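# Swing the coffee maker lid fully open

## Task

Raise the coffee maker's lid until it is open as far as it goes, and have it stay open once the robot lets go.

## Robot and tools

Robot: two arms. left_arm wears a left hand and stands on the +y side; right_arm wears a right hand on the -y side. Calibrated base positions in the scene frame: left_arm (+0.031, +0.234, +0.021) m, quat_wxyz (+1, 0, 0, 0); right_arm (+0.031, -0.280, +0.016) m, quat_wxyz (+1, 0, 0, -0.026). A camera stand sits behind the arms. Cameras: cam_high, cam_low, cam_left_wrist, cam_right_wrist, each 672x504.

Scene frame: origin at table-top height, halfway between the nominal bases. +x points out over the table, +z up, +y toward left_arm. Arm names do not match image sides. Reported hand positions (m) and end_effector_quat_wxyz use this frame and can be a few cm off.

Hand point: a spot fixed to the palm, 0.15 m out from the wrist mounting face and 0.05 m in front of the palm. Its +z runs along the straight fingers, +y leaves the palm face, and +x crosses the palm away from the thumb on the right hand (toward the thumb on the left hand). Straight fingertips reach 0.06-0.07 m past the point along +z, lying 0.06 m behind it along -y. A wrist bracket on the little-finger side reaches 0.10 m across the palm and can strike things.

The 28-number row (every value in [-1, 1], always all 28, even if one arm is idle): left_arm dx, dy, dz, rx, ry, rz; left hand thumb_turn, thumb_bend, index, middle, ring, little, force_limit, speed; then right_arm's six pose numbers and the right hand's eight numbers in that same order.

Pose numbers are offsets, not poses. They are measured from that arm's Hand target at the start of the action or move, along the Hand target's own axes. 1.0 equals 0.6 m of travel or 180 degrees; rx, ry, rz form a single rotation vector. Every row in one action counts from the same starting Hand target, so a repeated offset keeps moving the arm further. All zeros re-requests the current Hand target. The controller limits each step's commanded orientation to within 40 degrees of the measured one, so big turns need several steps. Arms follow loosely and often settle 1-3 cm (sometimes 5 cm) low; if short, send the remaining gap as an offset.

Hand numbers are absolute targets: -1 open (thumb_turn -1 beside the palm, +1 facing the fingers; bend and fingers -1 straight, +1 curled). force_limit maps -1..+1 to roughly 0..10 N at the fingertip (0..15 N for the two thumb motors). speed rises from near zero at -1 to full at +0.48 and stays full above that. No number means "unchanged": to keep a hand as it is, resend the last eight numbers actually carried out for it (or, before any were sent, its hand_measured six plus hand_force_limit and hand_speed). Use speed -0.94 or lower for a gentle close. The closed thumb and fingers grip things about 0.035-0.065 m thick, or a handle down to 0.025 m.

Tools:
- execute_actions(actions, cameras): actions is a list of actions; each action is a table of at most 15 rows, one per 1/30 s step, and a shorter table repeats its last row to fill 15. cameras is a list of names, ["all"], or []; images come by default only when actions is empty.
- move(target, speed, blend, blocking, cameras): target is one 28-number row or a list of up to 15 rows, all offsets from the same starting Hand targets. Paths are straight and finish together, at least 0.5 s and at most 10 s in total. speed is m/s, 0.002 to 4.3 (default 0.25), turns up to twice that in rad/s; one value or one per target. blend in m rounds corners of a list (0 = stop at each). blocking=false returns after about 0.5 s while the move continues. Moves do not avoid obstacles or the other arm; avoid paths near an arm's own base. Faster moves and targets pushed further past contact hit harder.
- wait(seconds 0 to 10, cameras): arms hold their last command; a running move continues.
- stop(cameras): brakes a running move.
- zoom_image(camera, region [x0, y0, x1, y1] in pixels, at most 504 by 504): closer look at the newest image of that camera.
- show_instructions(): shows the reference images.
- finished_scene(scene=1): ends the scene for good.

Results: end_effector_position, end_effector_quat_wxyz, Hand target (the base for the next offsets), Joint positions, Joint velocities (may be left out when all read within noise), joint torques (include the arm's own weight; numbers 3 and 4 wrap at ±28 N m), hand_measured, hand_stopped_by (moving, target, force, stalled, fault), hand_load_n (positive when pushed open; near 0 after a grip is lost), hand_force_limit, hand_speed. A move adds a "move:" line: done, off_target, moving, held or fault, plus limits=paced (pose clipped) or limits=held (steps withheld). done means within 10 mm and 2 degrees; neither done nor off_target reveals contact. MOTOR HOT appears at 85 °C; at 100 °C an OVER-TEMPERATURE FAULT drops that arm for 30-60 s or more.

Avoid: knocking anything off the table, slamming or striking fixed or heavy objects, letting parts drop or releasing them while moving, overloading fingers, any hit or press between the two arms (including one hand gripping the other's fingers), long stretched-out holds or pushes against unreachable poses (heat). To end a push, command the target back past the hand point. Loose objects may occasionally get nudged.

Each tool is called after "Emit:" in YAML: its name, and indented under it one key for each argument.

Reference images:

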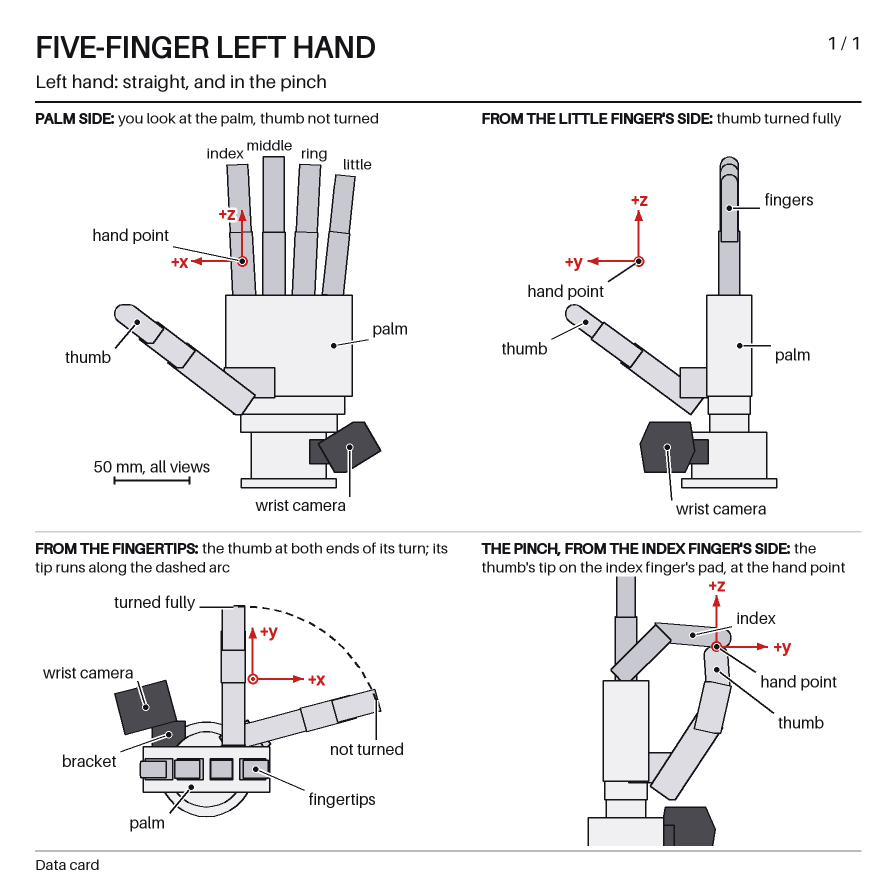

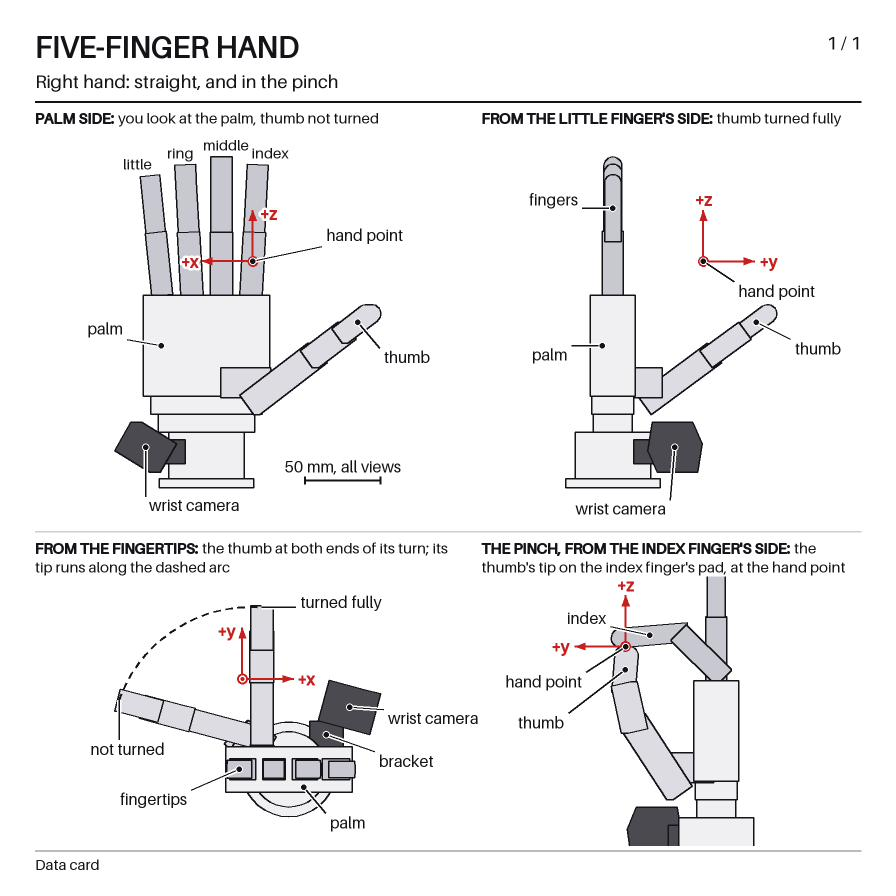

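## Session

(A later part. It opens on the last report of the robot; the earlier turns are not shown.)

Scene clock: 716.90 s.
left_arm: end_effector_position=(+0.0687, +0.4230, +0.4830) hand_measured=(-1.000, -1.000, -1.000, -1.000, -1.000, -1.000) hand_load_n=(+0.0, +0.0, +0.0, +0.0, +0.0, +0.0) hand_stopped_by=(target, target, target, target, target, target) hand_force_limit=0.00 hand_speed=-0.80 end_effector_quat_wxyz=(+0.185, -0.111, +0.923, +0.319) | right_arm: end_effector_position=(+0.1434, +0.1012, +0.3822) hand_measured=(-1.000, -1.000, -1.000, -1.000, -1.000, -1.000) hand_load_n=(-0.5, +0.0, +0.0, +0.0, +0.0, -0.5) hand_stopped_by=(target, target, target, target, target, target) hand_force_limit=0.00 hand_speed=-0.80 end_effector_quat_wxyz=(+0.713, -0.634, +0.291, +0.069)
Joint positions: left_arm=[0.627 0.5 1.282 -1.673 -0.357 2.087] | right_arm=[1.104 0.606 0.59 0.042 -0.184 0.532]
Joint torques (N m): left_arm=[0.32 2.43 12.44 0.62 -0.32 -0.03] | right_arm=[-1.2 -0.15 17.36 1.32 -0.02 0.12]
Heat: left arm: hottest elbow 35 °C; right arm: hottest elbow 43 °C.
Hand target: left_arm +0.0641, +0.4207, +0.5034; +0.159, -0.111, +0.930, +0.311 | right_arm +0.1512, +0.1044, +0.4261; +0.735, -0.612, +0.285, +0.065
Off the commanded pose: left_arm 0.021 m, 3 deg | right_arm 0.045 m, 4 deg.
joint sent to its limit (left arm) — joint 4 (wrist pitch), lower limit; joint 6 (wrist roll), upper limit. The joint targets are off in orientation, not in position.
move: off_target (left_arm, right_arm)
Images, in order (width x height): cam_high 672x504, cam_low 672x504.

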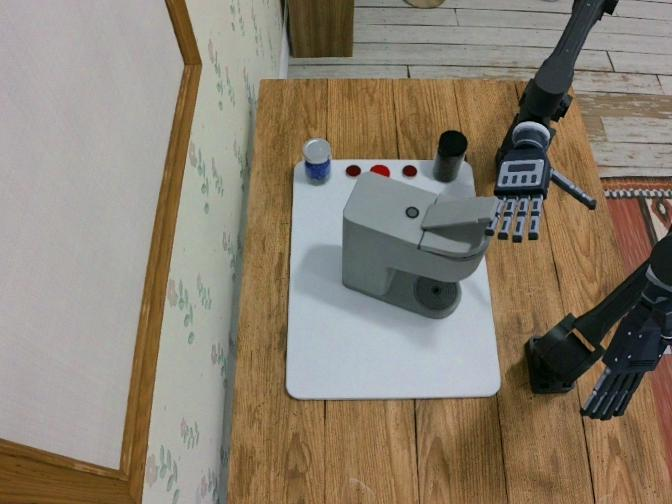

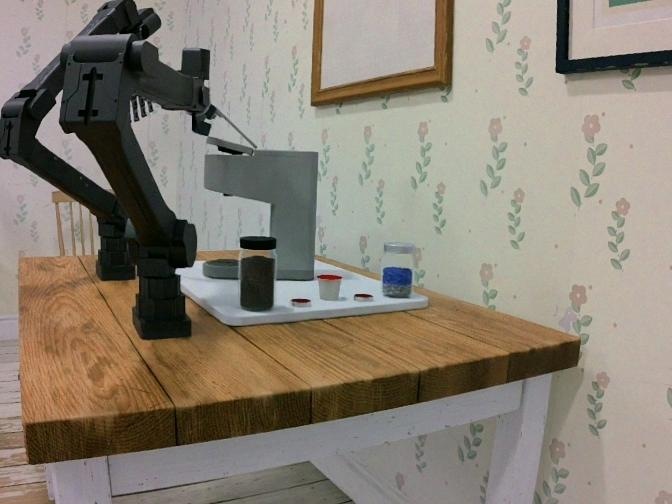

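Emit:
move:
  target:
    - [0,0,0,0,0,0,-1,-1,-1,-1,-1,-1,0,-0.8, 0.0023,-0.0815,0.0063,0,0,0.0833,-1,-1,-1,-1,-1,-1,0,-0.8]
    - [0,0,0,0,0,0,-1,-1,-1,-1,-1,-1,0,-0.8, 0.0208,-0.1518,0.0108,0,0,0.1667,-1,-1,-1,-1,-1,-1,0,-0.8]
  speed: 0.12
  blend: 0.01
  cameras: ["cam_high","cam_low"]

Emit:
zoom_image:
  camera: "cam_high"
  region: [400, 120, 560, 280]

Emit:
zoom_image:
  camera: "cam_low"
  region: [140, 70, 340, 220]

Scene clock: 754.87 s.
left_arm: end_effector_position=(+0.0687, +0.4230, +0.4830) hand_measured=(-1.000, -1.000, -1.000, -1.000, -1.000, -1.000) hand_load_n=(+0.0, +0.0, +0.0, +0.0, +0.0, +0.0) hand_stopped_by=(target, target, target, target, target, target) hand_force_limit=0.00 hand_speed=-0.80 end_effector_quat_wxyz=(+0.185, -0.111, +0.923, +0.319) | right_arm: end_effector_position=(+0.1974, +0.0858, +0.4620) hand_measured=(-1.000, -1.000, -1.000, -1.000, -1.000, -1.000) hand_load_n=(+0.0, +0.0, +0.0, +0.0, +0.0, +0.0) hand_stopped_by=(target, target, target, target, target, target) hand_force_limit=0.00 hand_speed=-0.80 end_effector_quat_wxyz=(+0.673, -0.531, +0.446, +0.256)
Joint positions: left_arm=[0.627 0.5 1.282 -1.673 -0.357 2.087] | right_arm=[0.82 0.696 0.73 0.009 -0.466 1.082]
Joint torques (N m): left_arm=[0.32 2.37 12.4 0.61 -0.32 -0.03] | right_arm=[-1.67 -0.38 16.81 1.26 -0.04 0.11]
Heat: left arm: hottest elbow 36 °C; right arm: hottest elbow 49 °C.
Hand target: left_arm +0.0641, +0.4207, +0.5034; +0.159, -0.111, +0.930, +0.311 | right_arm +0.2043, +0.0853, +0.4990; +0.693, -0.517, +0.434, +0.253
Off the commanded pose: left_arm 0.021 m, 3 deg | right_arm 0.038 m, 3 deg.
joint sent to its limit (left arm) — joint 4 (wrist pitch), lower limit; joint 6 (wrist roll), upper limit. The joint targets are off in orientation, not in position.
move: off_target (left_arm, right_arm)
Images, in order (width x height): cam_high 672x504, cam_low 672x504.

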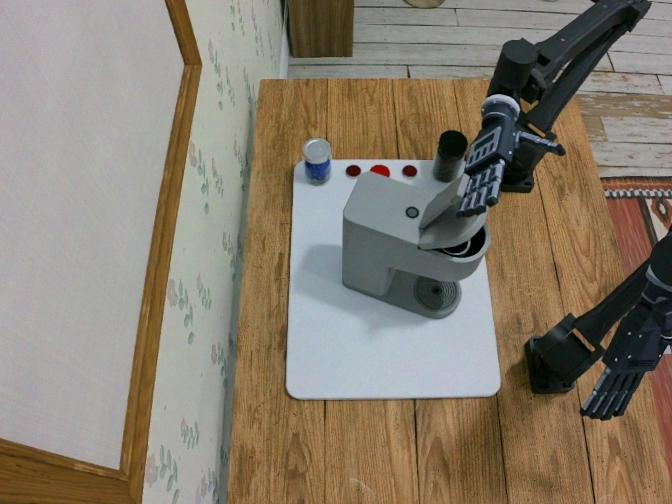

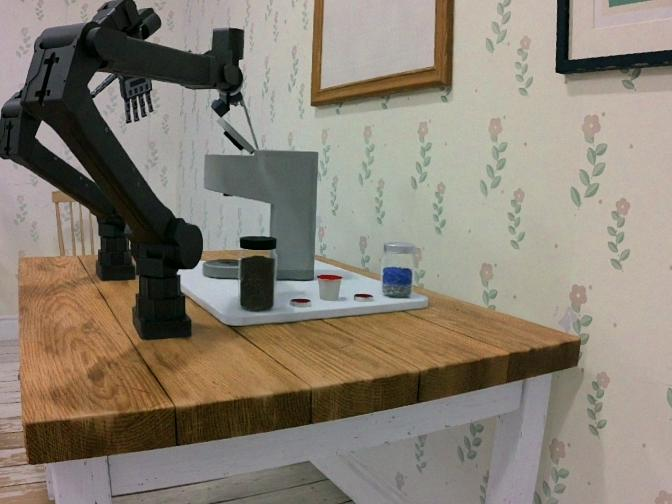

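Scaled by 3.150 from the camera's 672x504 image, which has a finer 960x720 frame.

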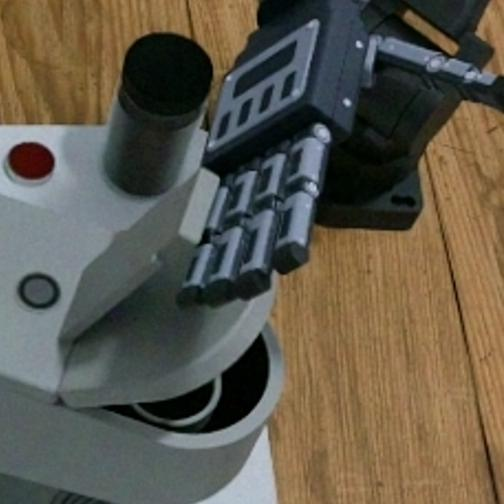

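Scaled by 2.520 from the camera's 672x504 image, which has a finer 960x720 frame.

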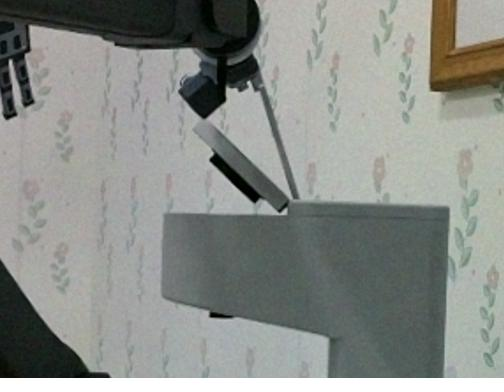

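Emit:
move:
  target: [0,0,0,0,0,0,-1,-1,-1,-1,-1,-1,0,-0.8, 0.0018,-0.07,0.003,0,0,0.0833,-1,-1,-1,-1,-1,-1,0,-0.8]
  speed: 0.12
  cameras: ["cam_high","cam_low"]

Emit:
zoom_image:
  camera: "cam_high"
  region: [400, 120, 560, 280]

Emit:
zoom_image:
  camera: "cam_low"
  region: [140, 70, 340, 220]

Scene clock: 778.70 s.
left_arm: end_effector_position=(+0.0687, +0.4230, +0.4830) hand_measured=(-1.000, -1.000, -1.000, -1.000, -1.000, -1.000) hand_load_n=(+0.0, +0.0, +0.0, +0.0, +0.0, +0.0) hand_stopped_by=(target, target, target, target, target, target) hand_force_limit=0.00 hand_speed=-0.80 end_effector_quat_wxyz=(+0.185, -0.111, +0.923, +0.319) | right_arm: end_effector_position=(+0.2324, +0.0740, +0.4806) hand_measured=(-1.000, -1.000, -1.000, -1.000, -1.000, -1.000) hand_load_n=(+0.0, +0.0, +0.0, +0.0, +0.0, +0.0) hand_stopped_by=(target, target, target, target, target, target) hand_force_limit=0.00 hand_speed=-0.80 end_effector_quat_wxyz=(+0.629, -0.466, +0.518, +0.344)
Joint positions: left_arm=[0.627 0.5 1.282 -1.673 -0.357 2.087] | right_arm=[0.697 0.756 0.759 0.031 -0.589 1.357]
Joint torques (N m): left_arm=[0.38 2.37 12.45 0.64 -0.31 -0.02] | right_arm=[-1.61 -1.49 16.57 1.76 -0.04 0.13]
Heat: left arm: hottest elbow 36 °C; right arm: hottest elbow 47 °C.
Hand target: left_arm +0.0641, +0.4207, +0.5034; +0.159, -0.111, +0.930, +0.311 | right_arm +0.2391, +0.0727, +0.5189; +0.654, -0.456, +0.498, +0.341
Off the commanded pose: left_arm 0.021 m, 3 deg | right_arm 0.039 m, 4 deg.
joint sent to its limit (left arm) — joint 4 (wrist pitch), lower limit; joint 6 (wrist roll), upper limit. The joint targets are off in orientation, not in position.
move: off_target (left_arm, right_arm)
Images, in order (width x height): cam_high 672x504, cam_low 672x504.

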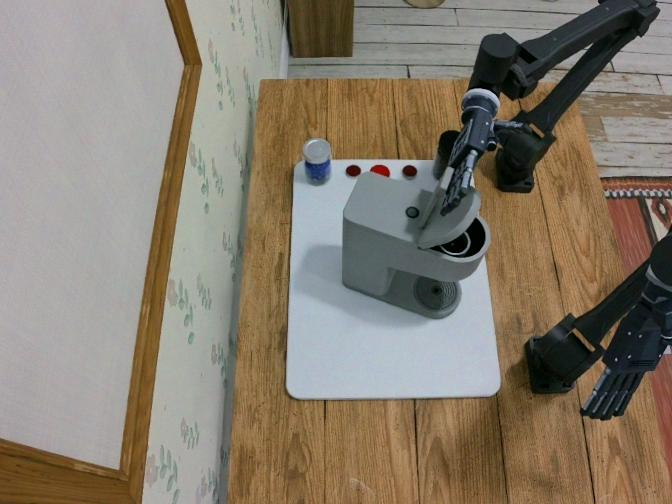

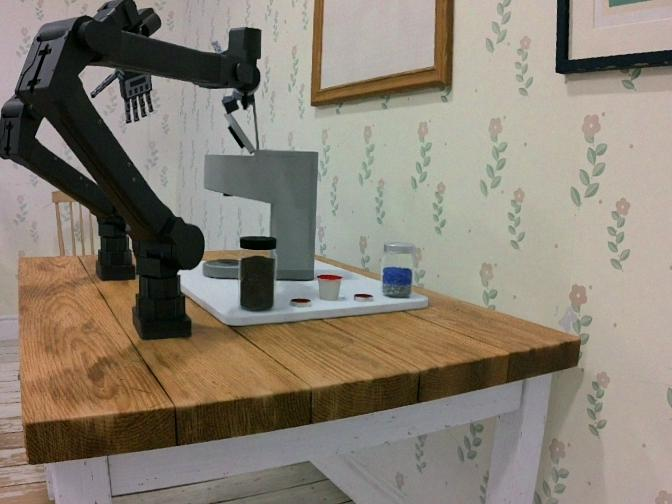

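Scaled by 3.150 from the camera's 672x504 image, which has a finer 960x720 frame.

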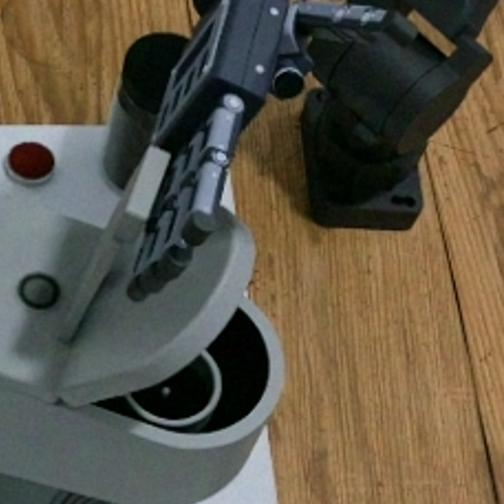

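Scaled by 2.520 from the camera's 672x504 image, which has a finer 960x720 frame.

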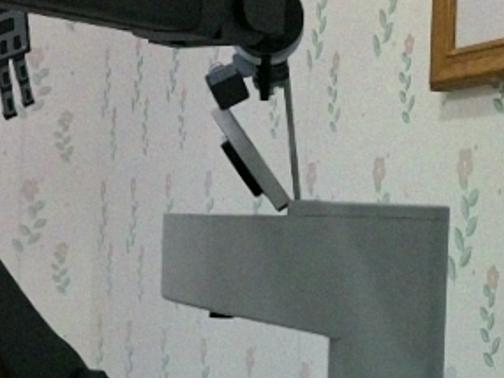

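Emit:
move:
  target: [0,0,0,0,0,0,-1,-1,-1,-1,-1,-1,0,-0.8, -0.0108,-0.0753,0.0027,0,0,0.0833,-1,-1,-1,-1,-1,-1,0,-0.8]
  speed: 0.12
  cameras: ["cam_high","cam_low"]

Emit:
zoom_image:
  camera: "cam_high"
  region: [400, 120, 560, 280]

Emit:
zoom_image:
  camera: "cam_low"
  region: [140, 70, 340, 220]

Scene clock: 800.67 s.
left_arm: end_effector_position=(+0.0687, +0.4230, +0.4830) hand_measured=(-1.000, -1.000, -1.000, -1.000, -1.000, -1.000) hand_load_n=(+0.0, +0.0, +0.0, +0.0, +0.0, +0.0) hand_stopped_by=(target, target, target, target, target, target) hand_force_limit=0.00 hand_speed=-0.80 end_effector_quat_wxyz=(+0.185, -0.111, +0.923, +0.319) | right_arm: end_effector_position=(+0.2730, +0.0602, +0.4988) hand_measured=(-1.000, -1.000, -1.000, -1.000, -1.000, -1.000) hand_load_n=(+0.0, +0.0, +0.0, +0.0, +0.0, +0.0) hand_stopped_by=(target, target, target, target, target, target) hand_force_limit=0.00 hand_speed=-0.80 end_effector_quat_wxyz=(+0.578, -0.391, +0.576, +0.425)
Joint positions: left_arm=[0.627 0.5 1.282 -1.673 -0.357 2.087] | right_arm=[0.589 0.827 0.791 0.075 -0.693 1.633]
Joint torques (N m): left_arm=[0.32 2.37 12.41 0.64 -0.31 -0.02] | right_arm=[-1.08 -1.9 16.68 1.7 -0.05 0.07]
Heat: left arm: hottest elbow 36 °C; right arm: hottest elbow 49 °C.
Hand target: left_arm +0.0641, +0.4207, +0.5034; +0.159, -0.111, +0.930, +0.311 | right_arm +0.2786, +0.0585, +0.5369; +0.604, -0.388, +0.553, +0.423
Off the commanded pose: left_arm 0.021 m, 3 deg | right_arm 0.039 m, 4 deg.
joint sent to its limit (left arm) — joint 4 (wrist pitch), lower limit; joint 6 (wrist roll), upper limit. The joint targets are off in orientation, not in position.
move: off_target (left_arm, right_arm)
Images, in order (width x height): cam_high 672x504, cam_low 672x504.

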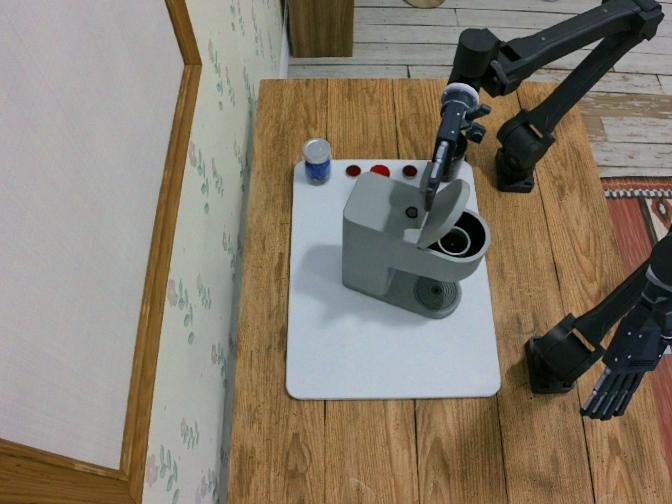

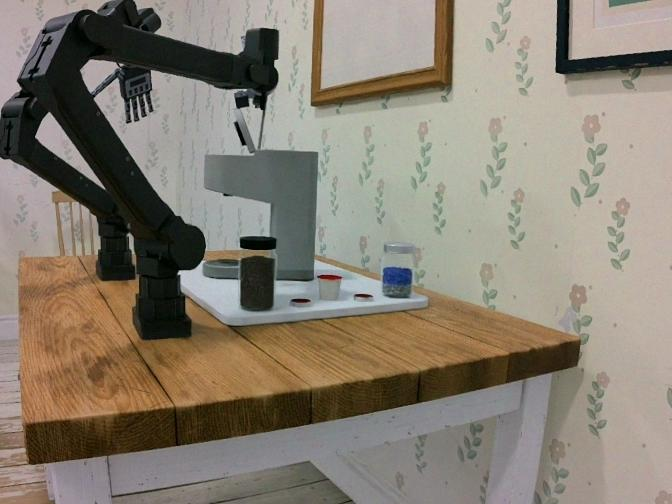

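Scaled by 3.150 from the camera's 672x504 image, which has a finer 960x720 frame.

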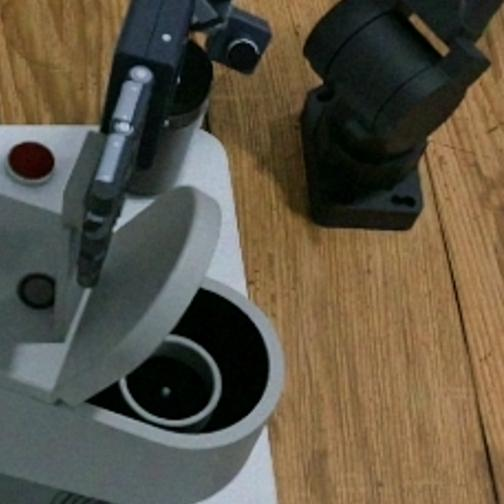

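Scaled by 2.520 from the camera's 672x504 image, which has a finer 960x720 frame.

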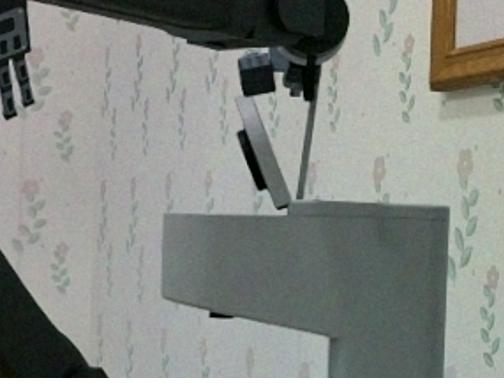

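Emit:
move:
  target: [0,0,0,0,0,0,-1,-1,-1,-1,-1,-1,0,-0.8, -0.0082,-0.0733,0.0008,0,0,0.0667,-1,-1,-1,-1,-1,-1,0,-0.8]
  speed: 0.1
  cameras: ["cam_high","cam_low"]

Emit:
zoom_image:
  camera: "cam_high"
  region: [400, 120, 560, 280]

Emit:
zoom_image:
  camera: "cam_low"
  region: [140, 70, 340, 220]

Scene clock: 815.17 s.
left_arm: end_effector_position=(+0.0687, +0.4230, +0.4830) hand_measured=(-1.000, -1.000, -1.000, -1.000, -1.000, -1.000) hand_load_n=(+0.0, +0.0, +0.0, +0.5, +0.0, +0.0) hand_stopped_by=(target, target, target, target, target, target) hand_force_limit=0.00 hand_speed=-0.80 end_effector_quat_wxyz=(+0.185, -0.111, +0.923, +0.319) | right_arm: end_effector_position=(+0.3074, +0.0469, +0.5071) hand_measured=(-1.000, -1.000, -1.000, -1.000, -1.000, -1.000) hand_load_n=(+0.0, +0.0, +0.0, +0.0, +0.0, +0.0) hand_stopped_by=(target, target, target, target, target, target) hand_force_limit=0.00 hand_speed=-0.80 end_effector_quat_wxyz=(+0.527, -0.330, +0.610, +0.491)
Joint positions: left_arm=[0.627 0.5 1.282 -1.673 -0.357 2.087] | right_arm=[0.507 0.896 0.808 0.142 -0.791 1.864]
Joint torques (N m): left_arm=[0.38 2.26 12.45 0.62 -0.32 -0.02] | right_arm=[-1.79 -2.02 16.75 1.89 0.31 0.03]
Heat: left arm: hottest elbow 36 °C; right arm: hottest elbow 47 °C.
Hand target: left_arm +0.0641, +0.4207, +0.5034; +0.159, -0.111, +0.930, +0.311 | right_arm +0.3199, +0.0435, +0.5418; +0.556, -0.328, +0.591, +0.484
Off the commanded pose: left_arm 0.021 m, 3 deg | right_arm 0.037 m, 4 deg.
joint sent to its limit (left arm) — joint 4 (wrist pitch), lower limit; joint 6 (wrist roll), upper limit. The joint targets are off in orientation, not in position.
move: off_target (left_arm, right_arm)
Images, in order (width x height): cam_high 672x504, cam_low 672x504.

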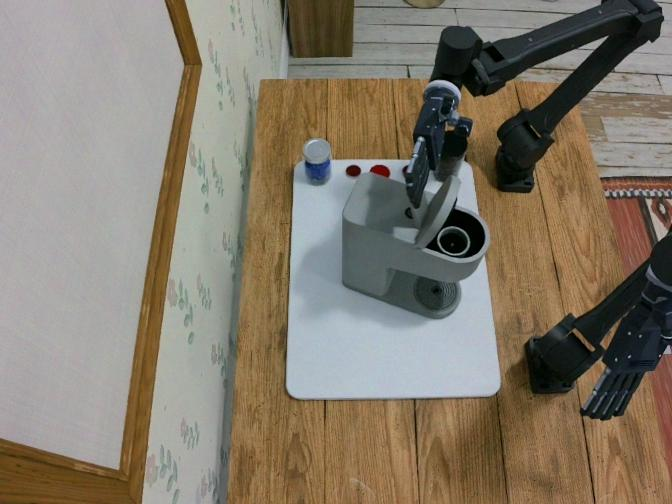

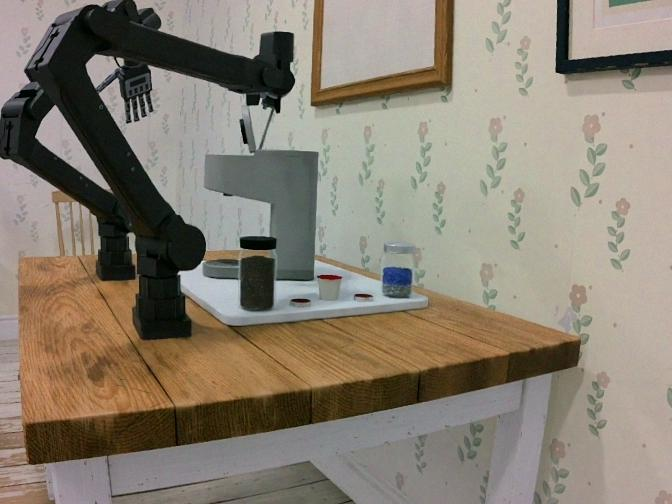

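Scaled by 3.150 from the camera's 672x504 image, which has a finer 960x720 frame.

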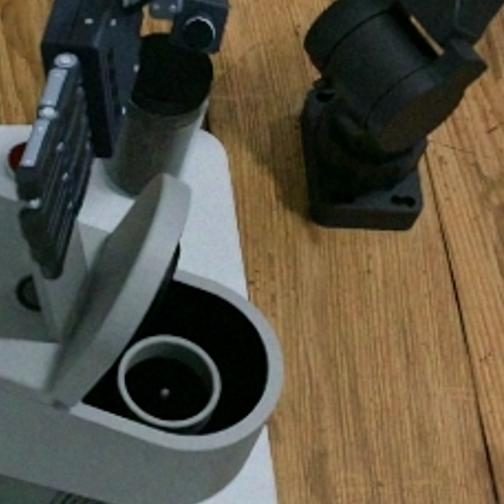

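Scaled by 2.520 from the camera's 672x504 image, which has a finer 960x720 frame.

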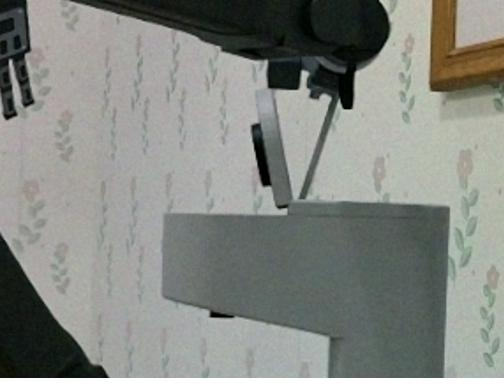

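Emit:
move:
  target: [0,0,0,0,0,0,-1,-1,-1,-1,-1,-1,0,-0.8, -0.0025,-0.0643,-0.001,0,0,0.0444,-1,-1,-1,-1,-1,-1,0,-0.8]
  speed: 0.1
  cameras: ["cam_high","cam_low"]

Emit:
zoom_image:
  camera: "cam_high"
  region: [380, 120, 540, 280]

Emit:
zoom_image:
  camera: "cam_low"
  region: [140, 70, 340, 220]

Scene clock: 835.50 s.
left_arm: end_effector_position=(+0.0687, +0.4230, +0.4830) hand_measured=(-1.000, -1.000, -1.000, -1.000, -1.000, -1.000) hand_load_n=(+0.0, +0.0, +0.0, +0.0, +0.0, +0.0) hand_stopped_by=(target, target, target, target, target, target) hand_force_limit=0.00 hand_speed=-0.80 end_effector_quat_wxyz=(+0.185, -0.111, +0.923, +0.319) | right_arm: end_effector_position=(+0.3386, +0.0336, +0.5160) hand_measured=(-1.000, -1.000, -1.000, -1.000, -1.000, -1.000) hand_load_n=(+0.0, +0.0, +0.0, +0.0, +0.0, +0.0) hand_stopped_by=(target, target, target, target, target, target) hand_force_limit=0.00 hand_speed=-0.80 end_effector_quat_wxyz=(+0.506, -0.294, +0.617, +0.526)
Joint positions: left_arm=[0.627 0.5 1.282 -1.673 -0.357 2.087] | right_arm=[0.44 0.963 0.832 0.232 -0.859 2.007]
Joint torques (N m): left_arm=[0.38 2.26 12.44 0.64 -0.31 -0.03] | right_arm=[-2.32 -2.32 15.2 1.31 0.4 0.11]
Heat: left arm: hottest elbow 36 °C; right arm: hottest elbow 47 °C.
Hand target: left_arm +0.0641, +0.4207, +0.5034; +0.159, -0.111, +0.930, +0.311 | right_arm +0.3557, +0.0304, +0.5354; +0.521, -0.286, +0.612, +0.522
Off the commanded pose: left_arm 0.021 m, 3 deg | right_arm 0.026 m, 2 deg.
joint sent to its limit (left arm) — joint 4 (wrist pitch), lower limit; joint 6 (wrist roll), upper limit. The joint targets are off in orientation, not in position.
move: off_target (left_arm, right_arm)
Images, in order (width x height): cam_high 672x504, cam_low 672x504.

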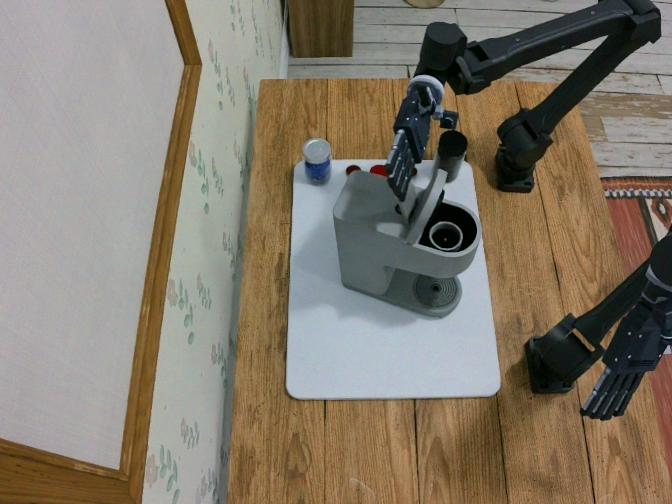

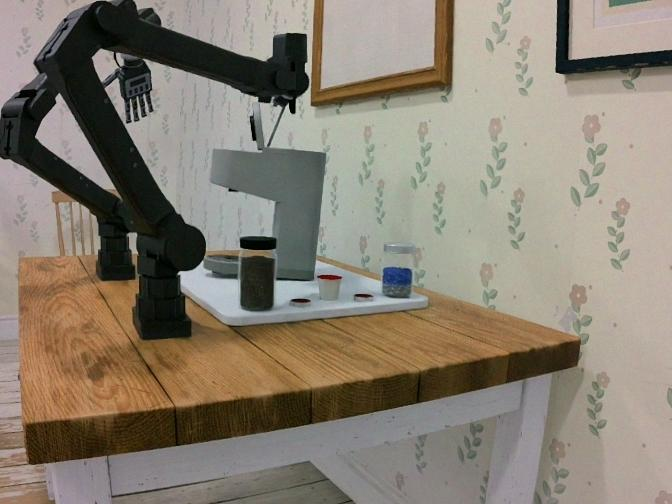

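Scaled by 3.150 from the camera's 672x504 image, which has a finer 960x720 frame.

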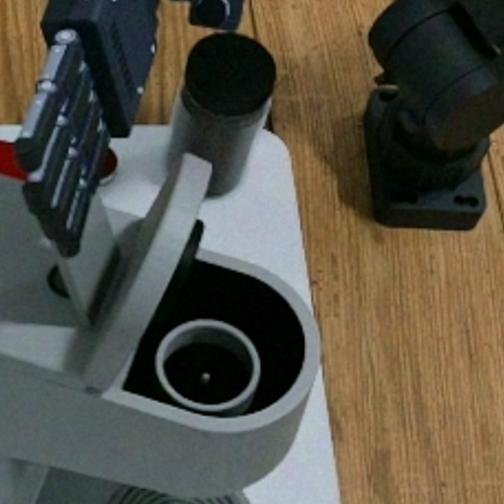

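Scaled by 2.520 from the camera's 672x504 image, which has a finer 960x720 frame.

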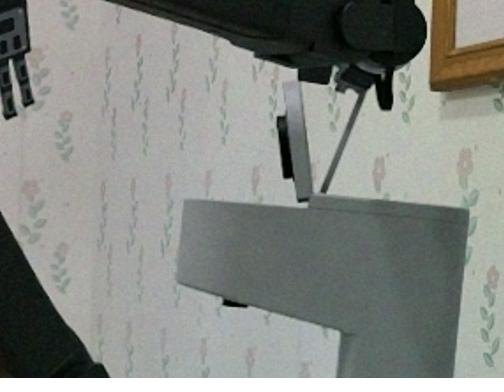

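Emit:
move:
  target: [0,0,0,0,0,0,-1,-1,-1,-1,-1,-1,0,-0.8, 0.0257,0.0705,0,0,0,0,-1,-1,-1,-1,-1,-1,0,-0.8]
  speed: 0.03
  cameras: ["cam_high","cam_low"]

Emit:
zoom_image:
  camera: "cam_high"
  region: [380, 120, 540, 280]

Emit:
zoom_image:
  camera: "cam_low"
  region: [140, 70, 340, 220]

Scene clock: 852.47 s.
left_arm: end_effector_position=(+0.0687, +0.4230, +0.4830) hand_measured=(-1.000, -1.000, -1.000, -1.000, -1.000, -1.000) hand_load_n=(+0.0, +0.0, +0.0, +0.0, +0.0, +0.0) hand_stopped_by=(target, target, target, target, target, target) hand_force_limit=0.00 hand_speed=-0.80 end_effector_quat_wxyz=(+0.185, -0.111, +0.923, +0.319) | right_arm: end_effector_position=(+0.3204, +0.0427, +0.5296) hand_measured=(-1.000, -1.000, -1.000, -1.000, -1.000, -1.000) hand_load_n=(+0.0, +0.0, +0.0, +0.0, +0.0, +0.0) hand_stopped_by=(target, target, target, target, target, target) hand_force_limit=0.00 hand_speed=-0.80 end_effector_quat_wxyz=(+0.519, -0.280, +0.618, +0.520)
Joint positions: left_arm=[0.627 0.5 1.282 -1.673 -0.357 2.087] | right_arm=[0.507 0.902 0.826 0.185 -0.755 2.007]
Joint torques (N m): left_arm=[0.21 2.32 12.4 0.59 -0.32 -0.02] | right_arm=[0.38 -3.78 11.28 0.98 0.27 -0.04]
Heat: left arm: hottest elbow 36 °C; right arm: hottest elbow 48 °C.
Hand target: left_arm +0.0641, +0.4207, +0.5034; +0.159, -0.111, +0.930, +0.311 | right_arm +0.3133, +0.0458, +0.5353; +0.521, -0.286, +0.612, +0.522
Off the commanded pose: left_arm 0.021 m, 3 deg | right_arm 0.010 m, 1 deg.
joint sent to its limit (left arm) — joint 4 (wrist pitch), lower limit; joint 6 (wrist roll), upper limit. The joint targets are off in orientation, not in position.
move: off_target (left_arm)
Images, in order (width x height): cam_high 672x504, cam_low 672x504.

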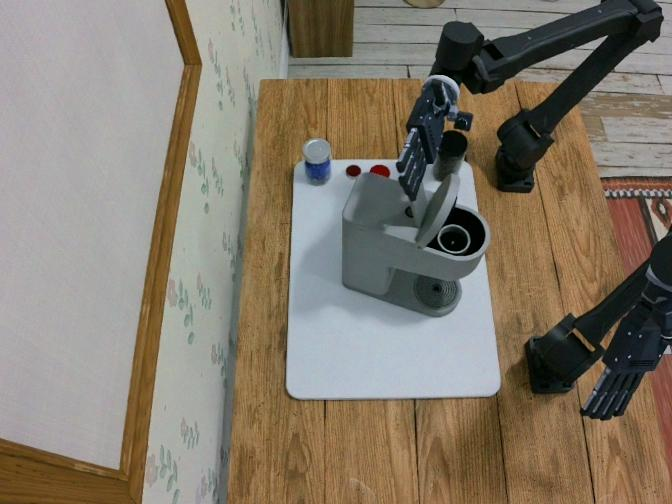

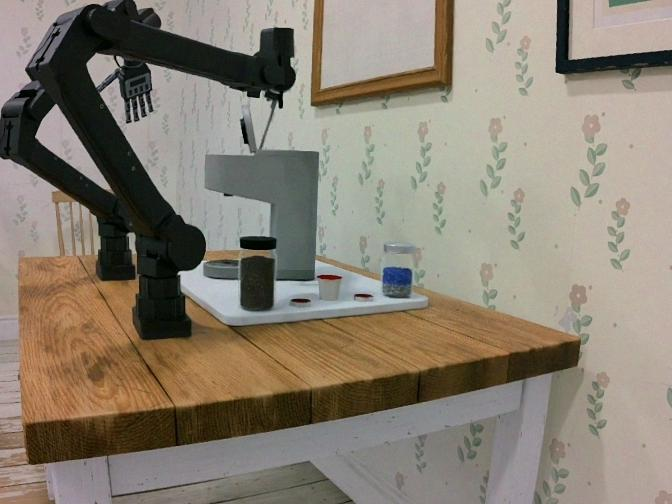

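Scaled by 3.150 from the camera's 672x504 image, which has a finer 960x720 frame.

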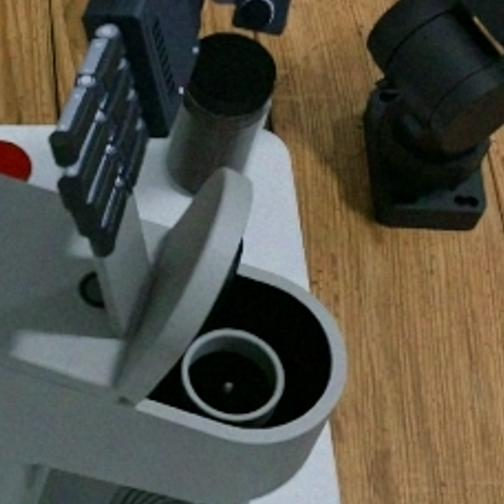

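Scaled by 2.520 from the camera's 672x504 image, which has a finer 960x720 frame.

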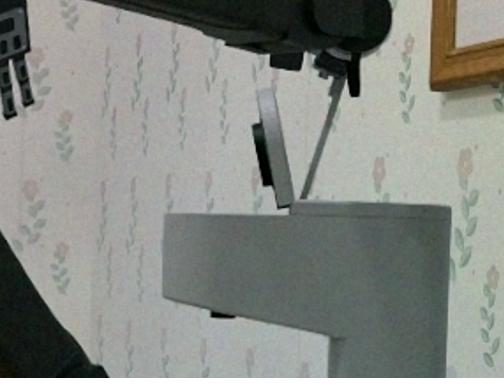

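Emit:
move:
  target: [0,0,0,0,0,0,-1,-1,-1,-1,-1,-1,0,-0.8, 0.0086,0.0235,0,0,0,0,-1,-1,-1,-1,-1,-1,0,-0.8]
  speed: 0.03
  cameras: ["cam_high","cam_low"]

Emit:
zoom_image:
  camera: "cam_high"
  region: [380, 120, 540, 280]

Emit:
zoom_image:
  camera: "cam_low"
  region: [140, 70, 340, 220]

Scene clock: 871.97 s.
left_arm: end_effector_position=(+0.0687, +0.4230, +0.4830) hand_measured=(-1.000, -1.000, -1.000, -1.000, -1.000, -1.000) hand_load_n=(+0.0, +0.0, +0.0, +0.0, +0.0, +0.0) hand_stopped_by=(target, target, target, target, target, target) hand_force_limit=0.00 hand_speed=-0.80 end_effector_quat_wxyz=(+0.185, -0.111, +0.923, +0.319) | right_arm: end_effector_position=(+0.3060, +0.0469, +0.5334) hand_measured=(-1.000, -1.000, -1.000, -1.000, -1.000, -1.000) hand_load_n=(+0.0, +0.0, +0.0, +0.0, +0.0, +0.0) hand_stopped_by=(target, target, target, target, target, target) hand_force_limit=0.00 hand_speed=-0.80 end_effector_quat_wxyz=(+0.521, -0.278, +0.616, +0.521)
Joint positions: left_arm=[0.627 0.5 1.282 -1.673 -0.357 2.087] | right_arm=[0.544 0.868 0.814 0.168 -0.714 2.006]
Joint torques (N m): left_arm=[0.32 2.32 12.41 0.61 -0.31 -0.03] | right_arm=[0.67 -3.49 11.15 1.1 0.22 -0.08]
Heat: left arm: hottest elbow 36 °C; right arm: hottest elbow 45 °C.
Hand target: left_arm +0.0641, +0.4207, +0.5034; +0.159, -0.111, +0.930, +0.311 | right_arm +0.2992, +0.0510, +0.5352; +0.521, -0.285, +0.612, +0.522
Off the commanded pose: left_arm 0.021 m, 3 deg | right_arm 0.008 m, 1 deg.
joint sent to its limit (left arm) — joint 4 (wrist pitch), lower limit; joint 6 (wrist roll), upper limit. The joint targets are off in orientation, not in position.
move: off_target (left_arm)
Images, in order (width x height): cam_high 672x504, cam_low 672x504.

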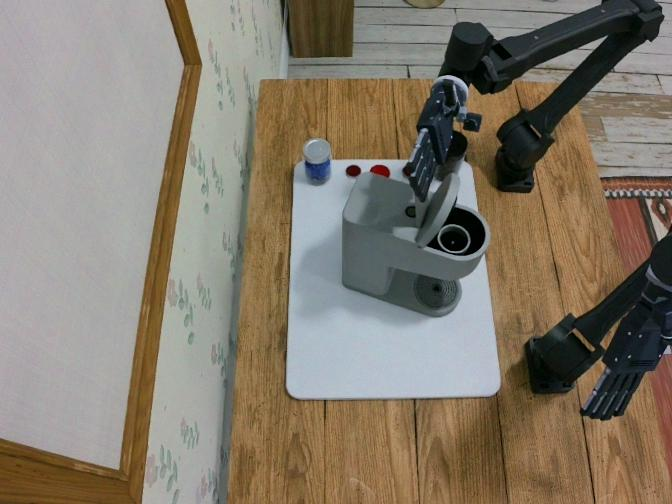

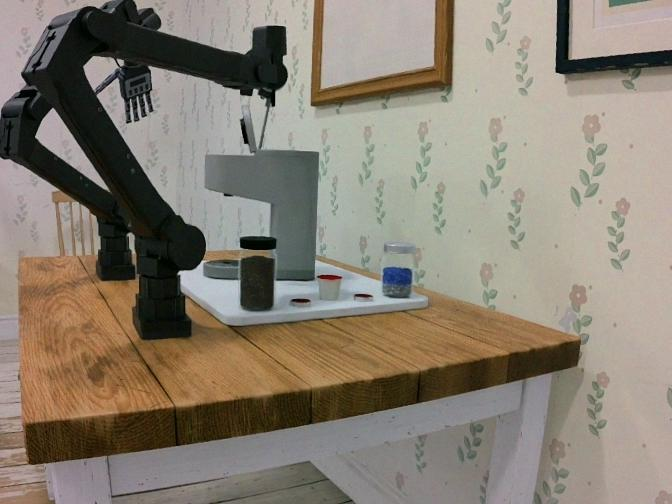

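Scaled by 3.150 from the camera's 672x504 image, which has a finer 960x720 frame.

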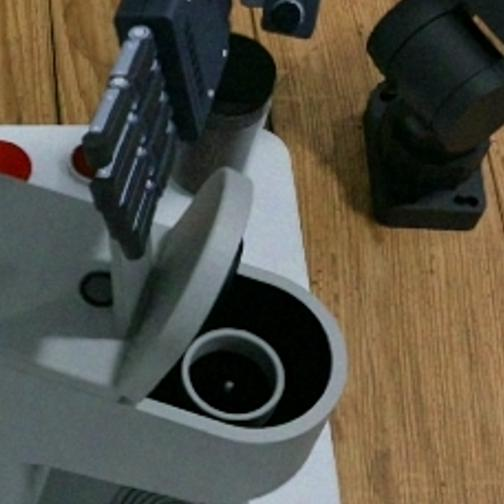

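Scaled by 2.520 from the camera's 672x504 image, which has a finer 960x720 frame.

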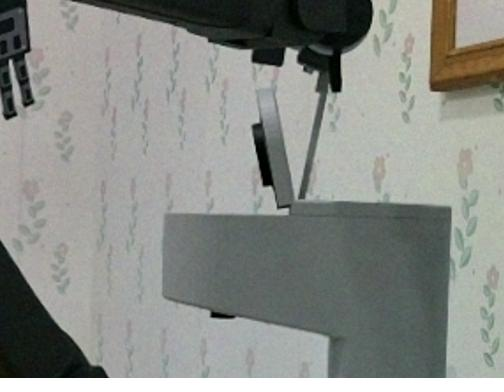

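Emit:
move:
  target: [0,0,0,0,0,0,-1,-1,-1,-1,-1,-1,0,-0.8, 0.0137,0.0377,0,0,0,-0.05,-1,-1,-1,-1,-1,-1,0,-0.8]
  speed: 0.05
  cameras: ["cam_high","cam_low"]

Emit:
zoom_image:
  camera: "cam_high"
  region: [380, 120, 540, 280]

Emit:
zoom_image:
  camera: "cam_low"
  region: [200, 70, 300, 170]

Scene clock: 941.23 s.
left_arm: end_effector_position=(+0.0687, +0.4230, +0.4830) hand_measured=(-1.000, -1.000, -1.000, -1.000, -1.000, -1.000) hand_load_n=(+0.0, +0.0, +0.0, +0.0, +0.0, +0.0) hand_stopped_by=(target, target, target, target, target, target) hand_force_limit=0.00 hand_speed=-0.80 end_effector_quat_wxyz=(+0.185, -0.111, +0.923, +0.319) | right_arm: end_effector_position=(+0.2845, +0.0569, +0.5294) hand_measured=(-1.000, -1.000, -1.000, -1.000, -1.000, -1.000) hand_load_n=(+0.0, +0.0, +0.0, +0.0, +0.0, +0.0) hand_stopped_by=(target, target, target, target, target, target) hand_force_limit=0.00 hand_speed=-0.80 end_effector_quat_wxyz=(+0.556, -0.325, +0.597, +0.479)
Joint positions: left_arm=[0.627 0.5 1.282 -1.673 -0.357 2.087] | right_arm=[0.591 0.836 0.814 0.12 -0.67 1.845]
Joint torques (N m): left_arm=[0.38 2.37 12.42 0.66 -0.31 -0.02] | right_arm=[0.09 -2.84 11.36 1.09 0.23 -0.1]
Heat: left arm: hottest elbow 36 °C; right arm: hottest elbow 41 °C.
Hand target: left_arm +0.0641, +0.4207, +0.5034; +0.159, -0.111, +0.930, +0.311 | right_arm +0.2766, +0.0593, +0.5352; +0.560, -0.333, +0.588, +0.479
Off the commanded pose: left_arm 0.021 m, 3 deg | right_arm 0.010 m, 1 deg.
joint sent to its limit (left arm) — joint 4 (wrist pitch), lower limit; joint 6 (wrist roll), upper limit. The joint targets are off in orientation, not in position.
move: off_target (left_arm)
Images, in order (width x height): cam_high 672x504, cam_low 672x504.

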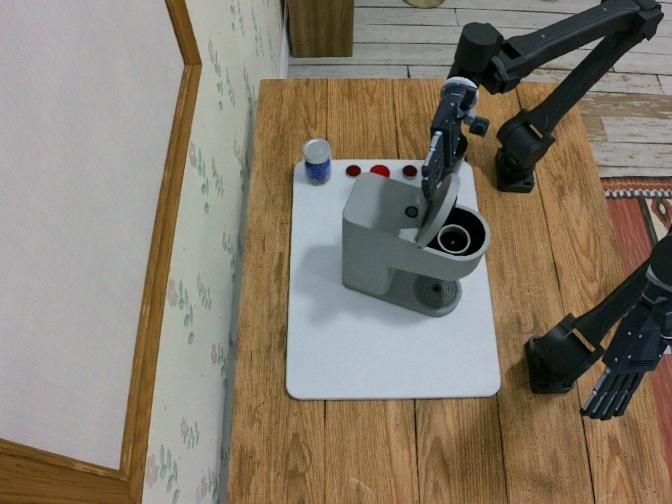

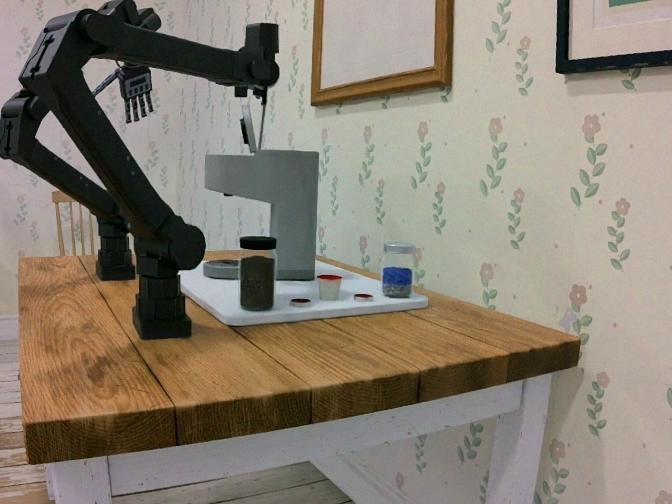

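Scaled by 3.150 from the camera's 672x504 image, which has a finer 960x720 frame.

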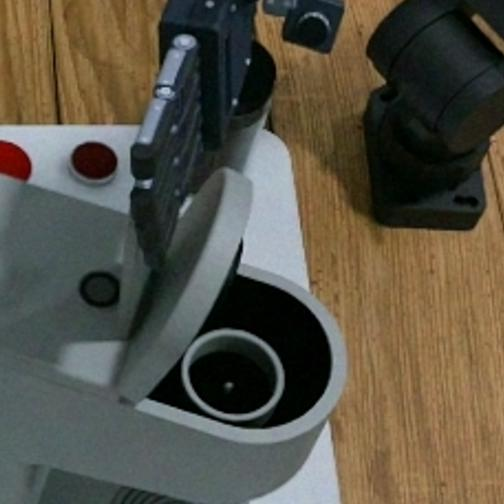

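Scaled by 5.040 from the camera's 672x504 image, which has a finer 960x720 frame.

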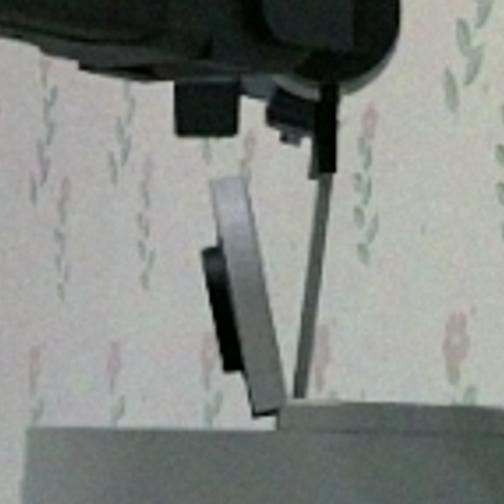

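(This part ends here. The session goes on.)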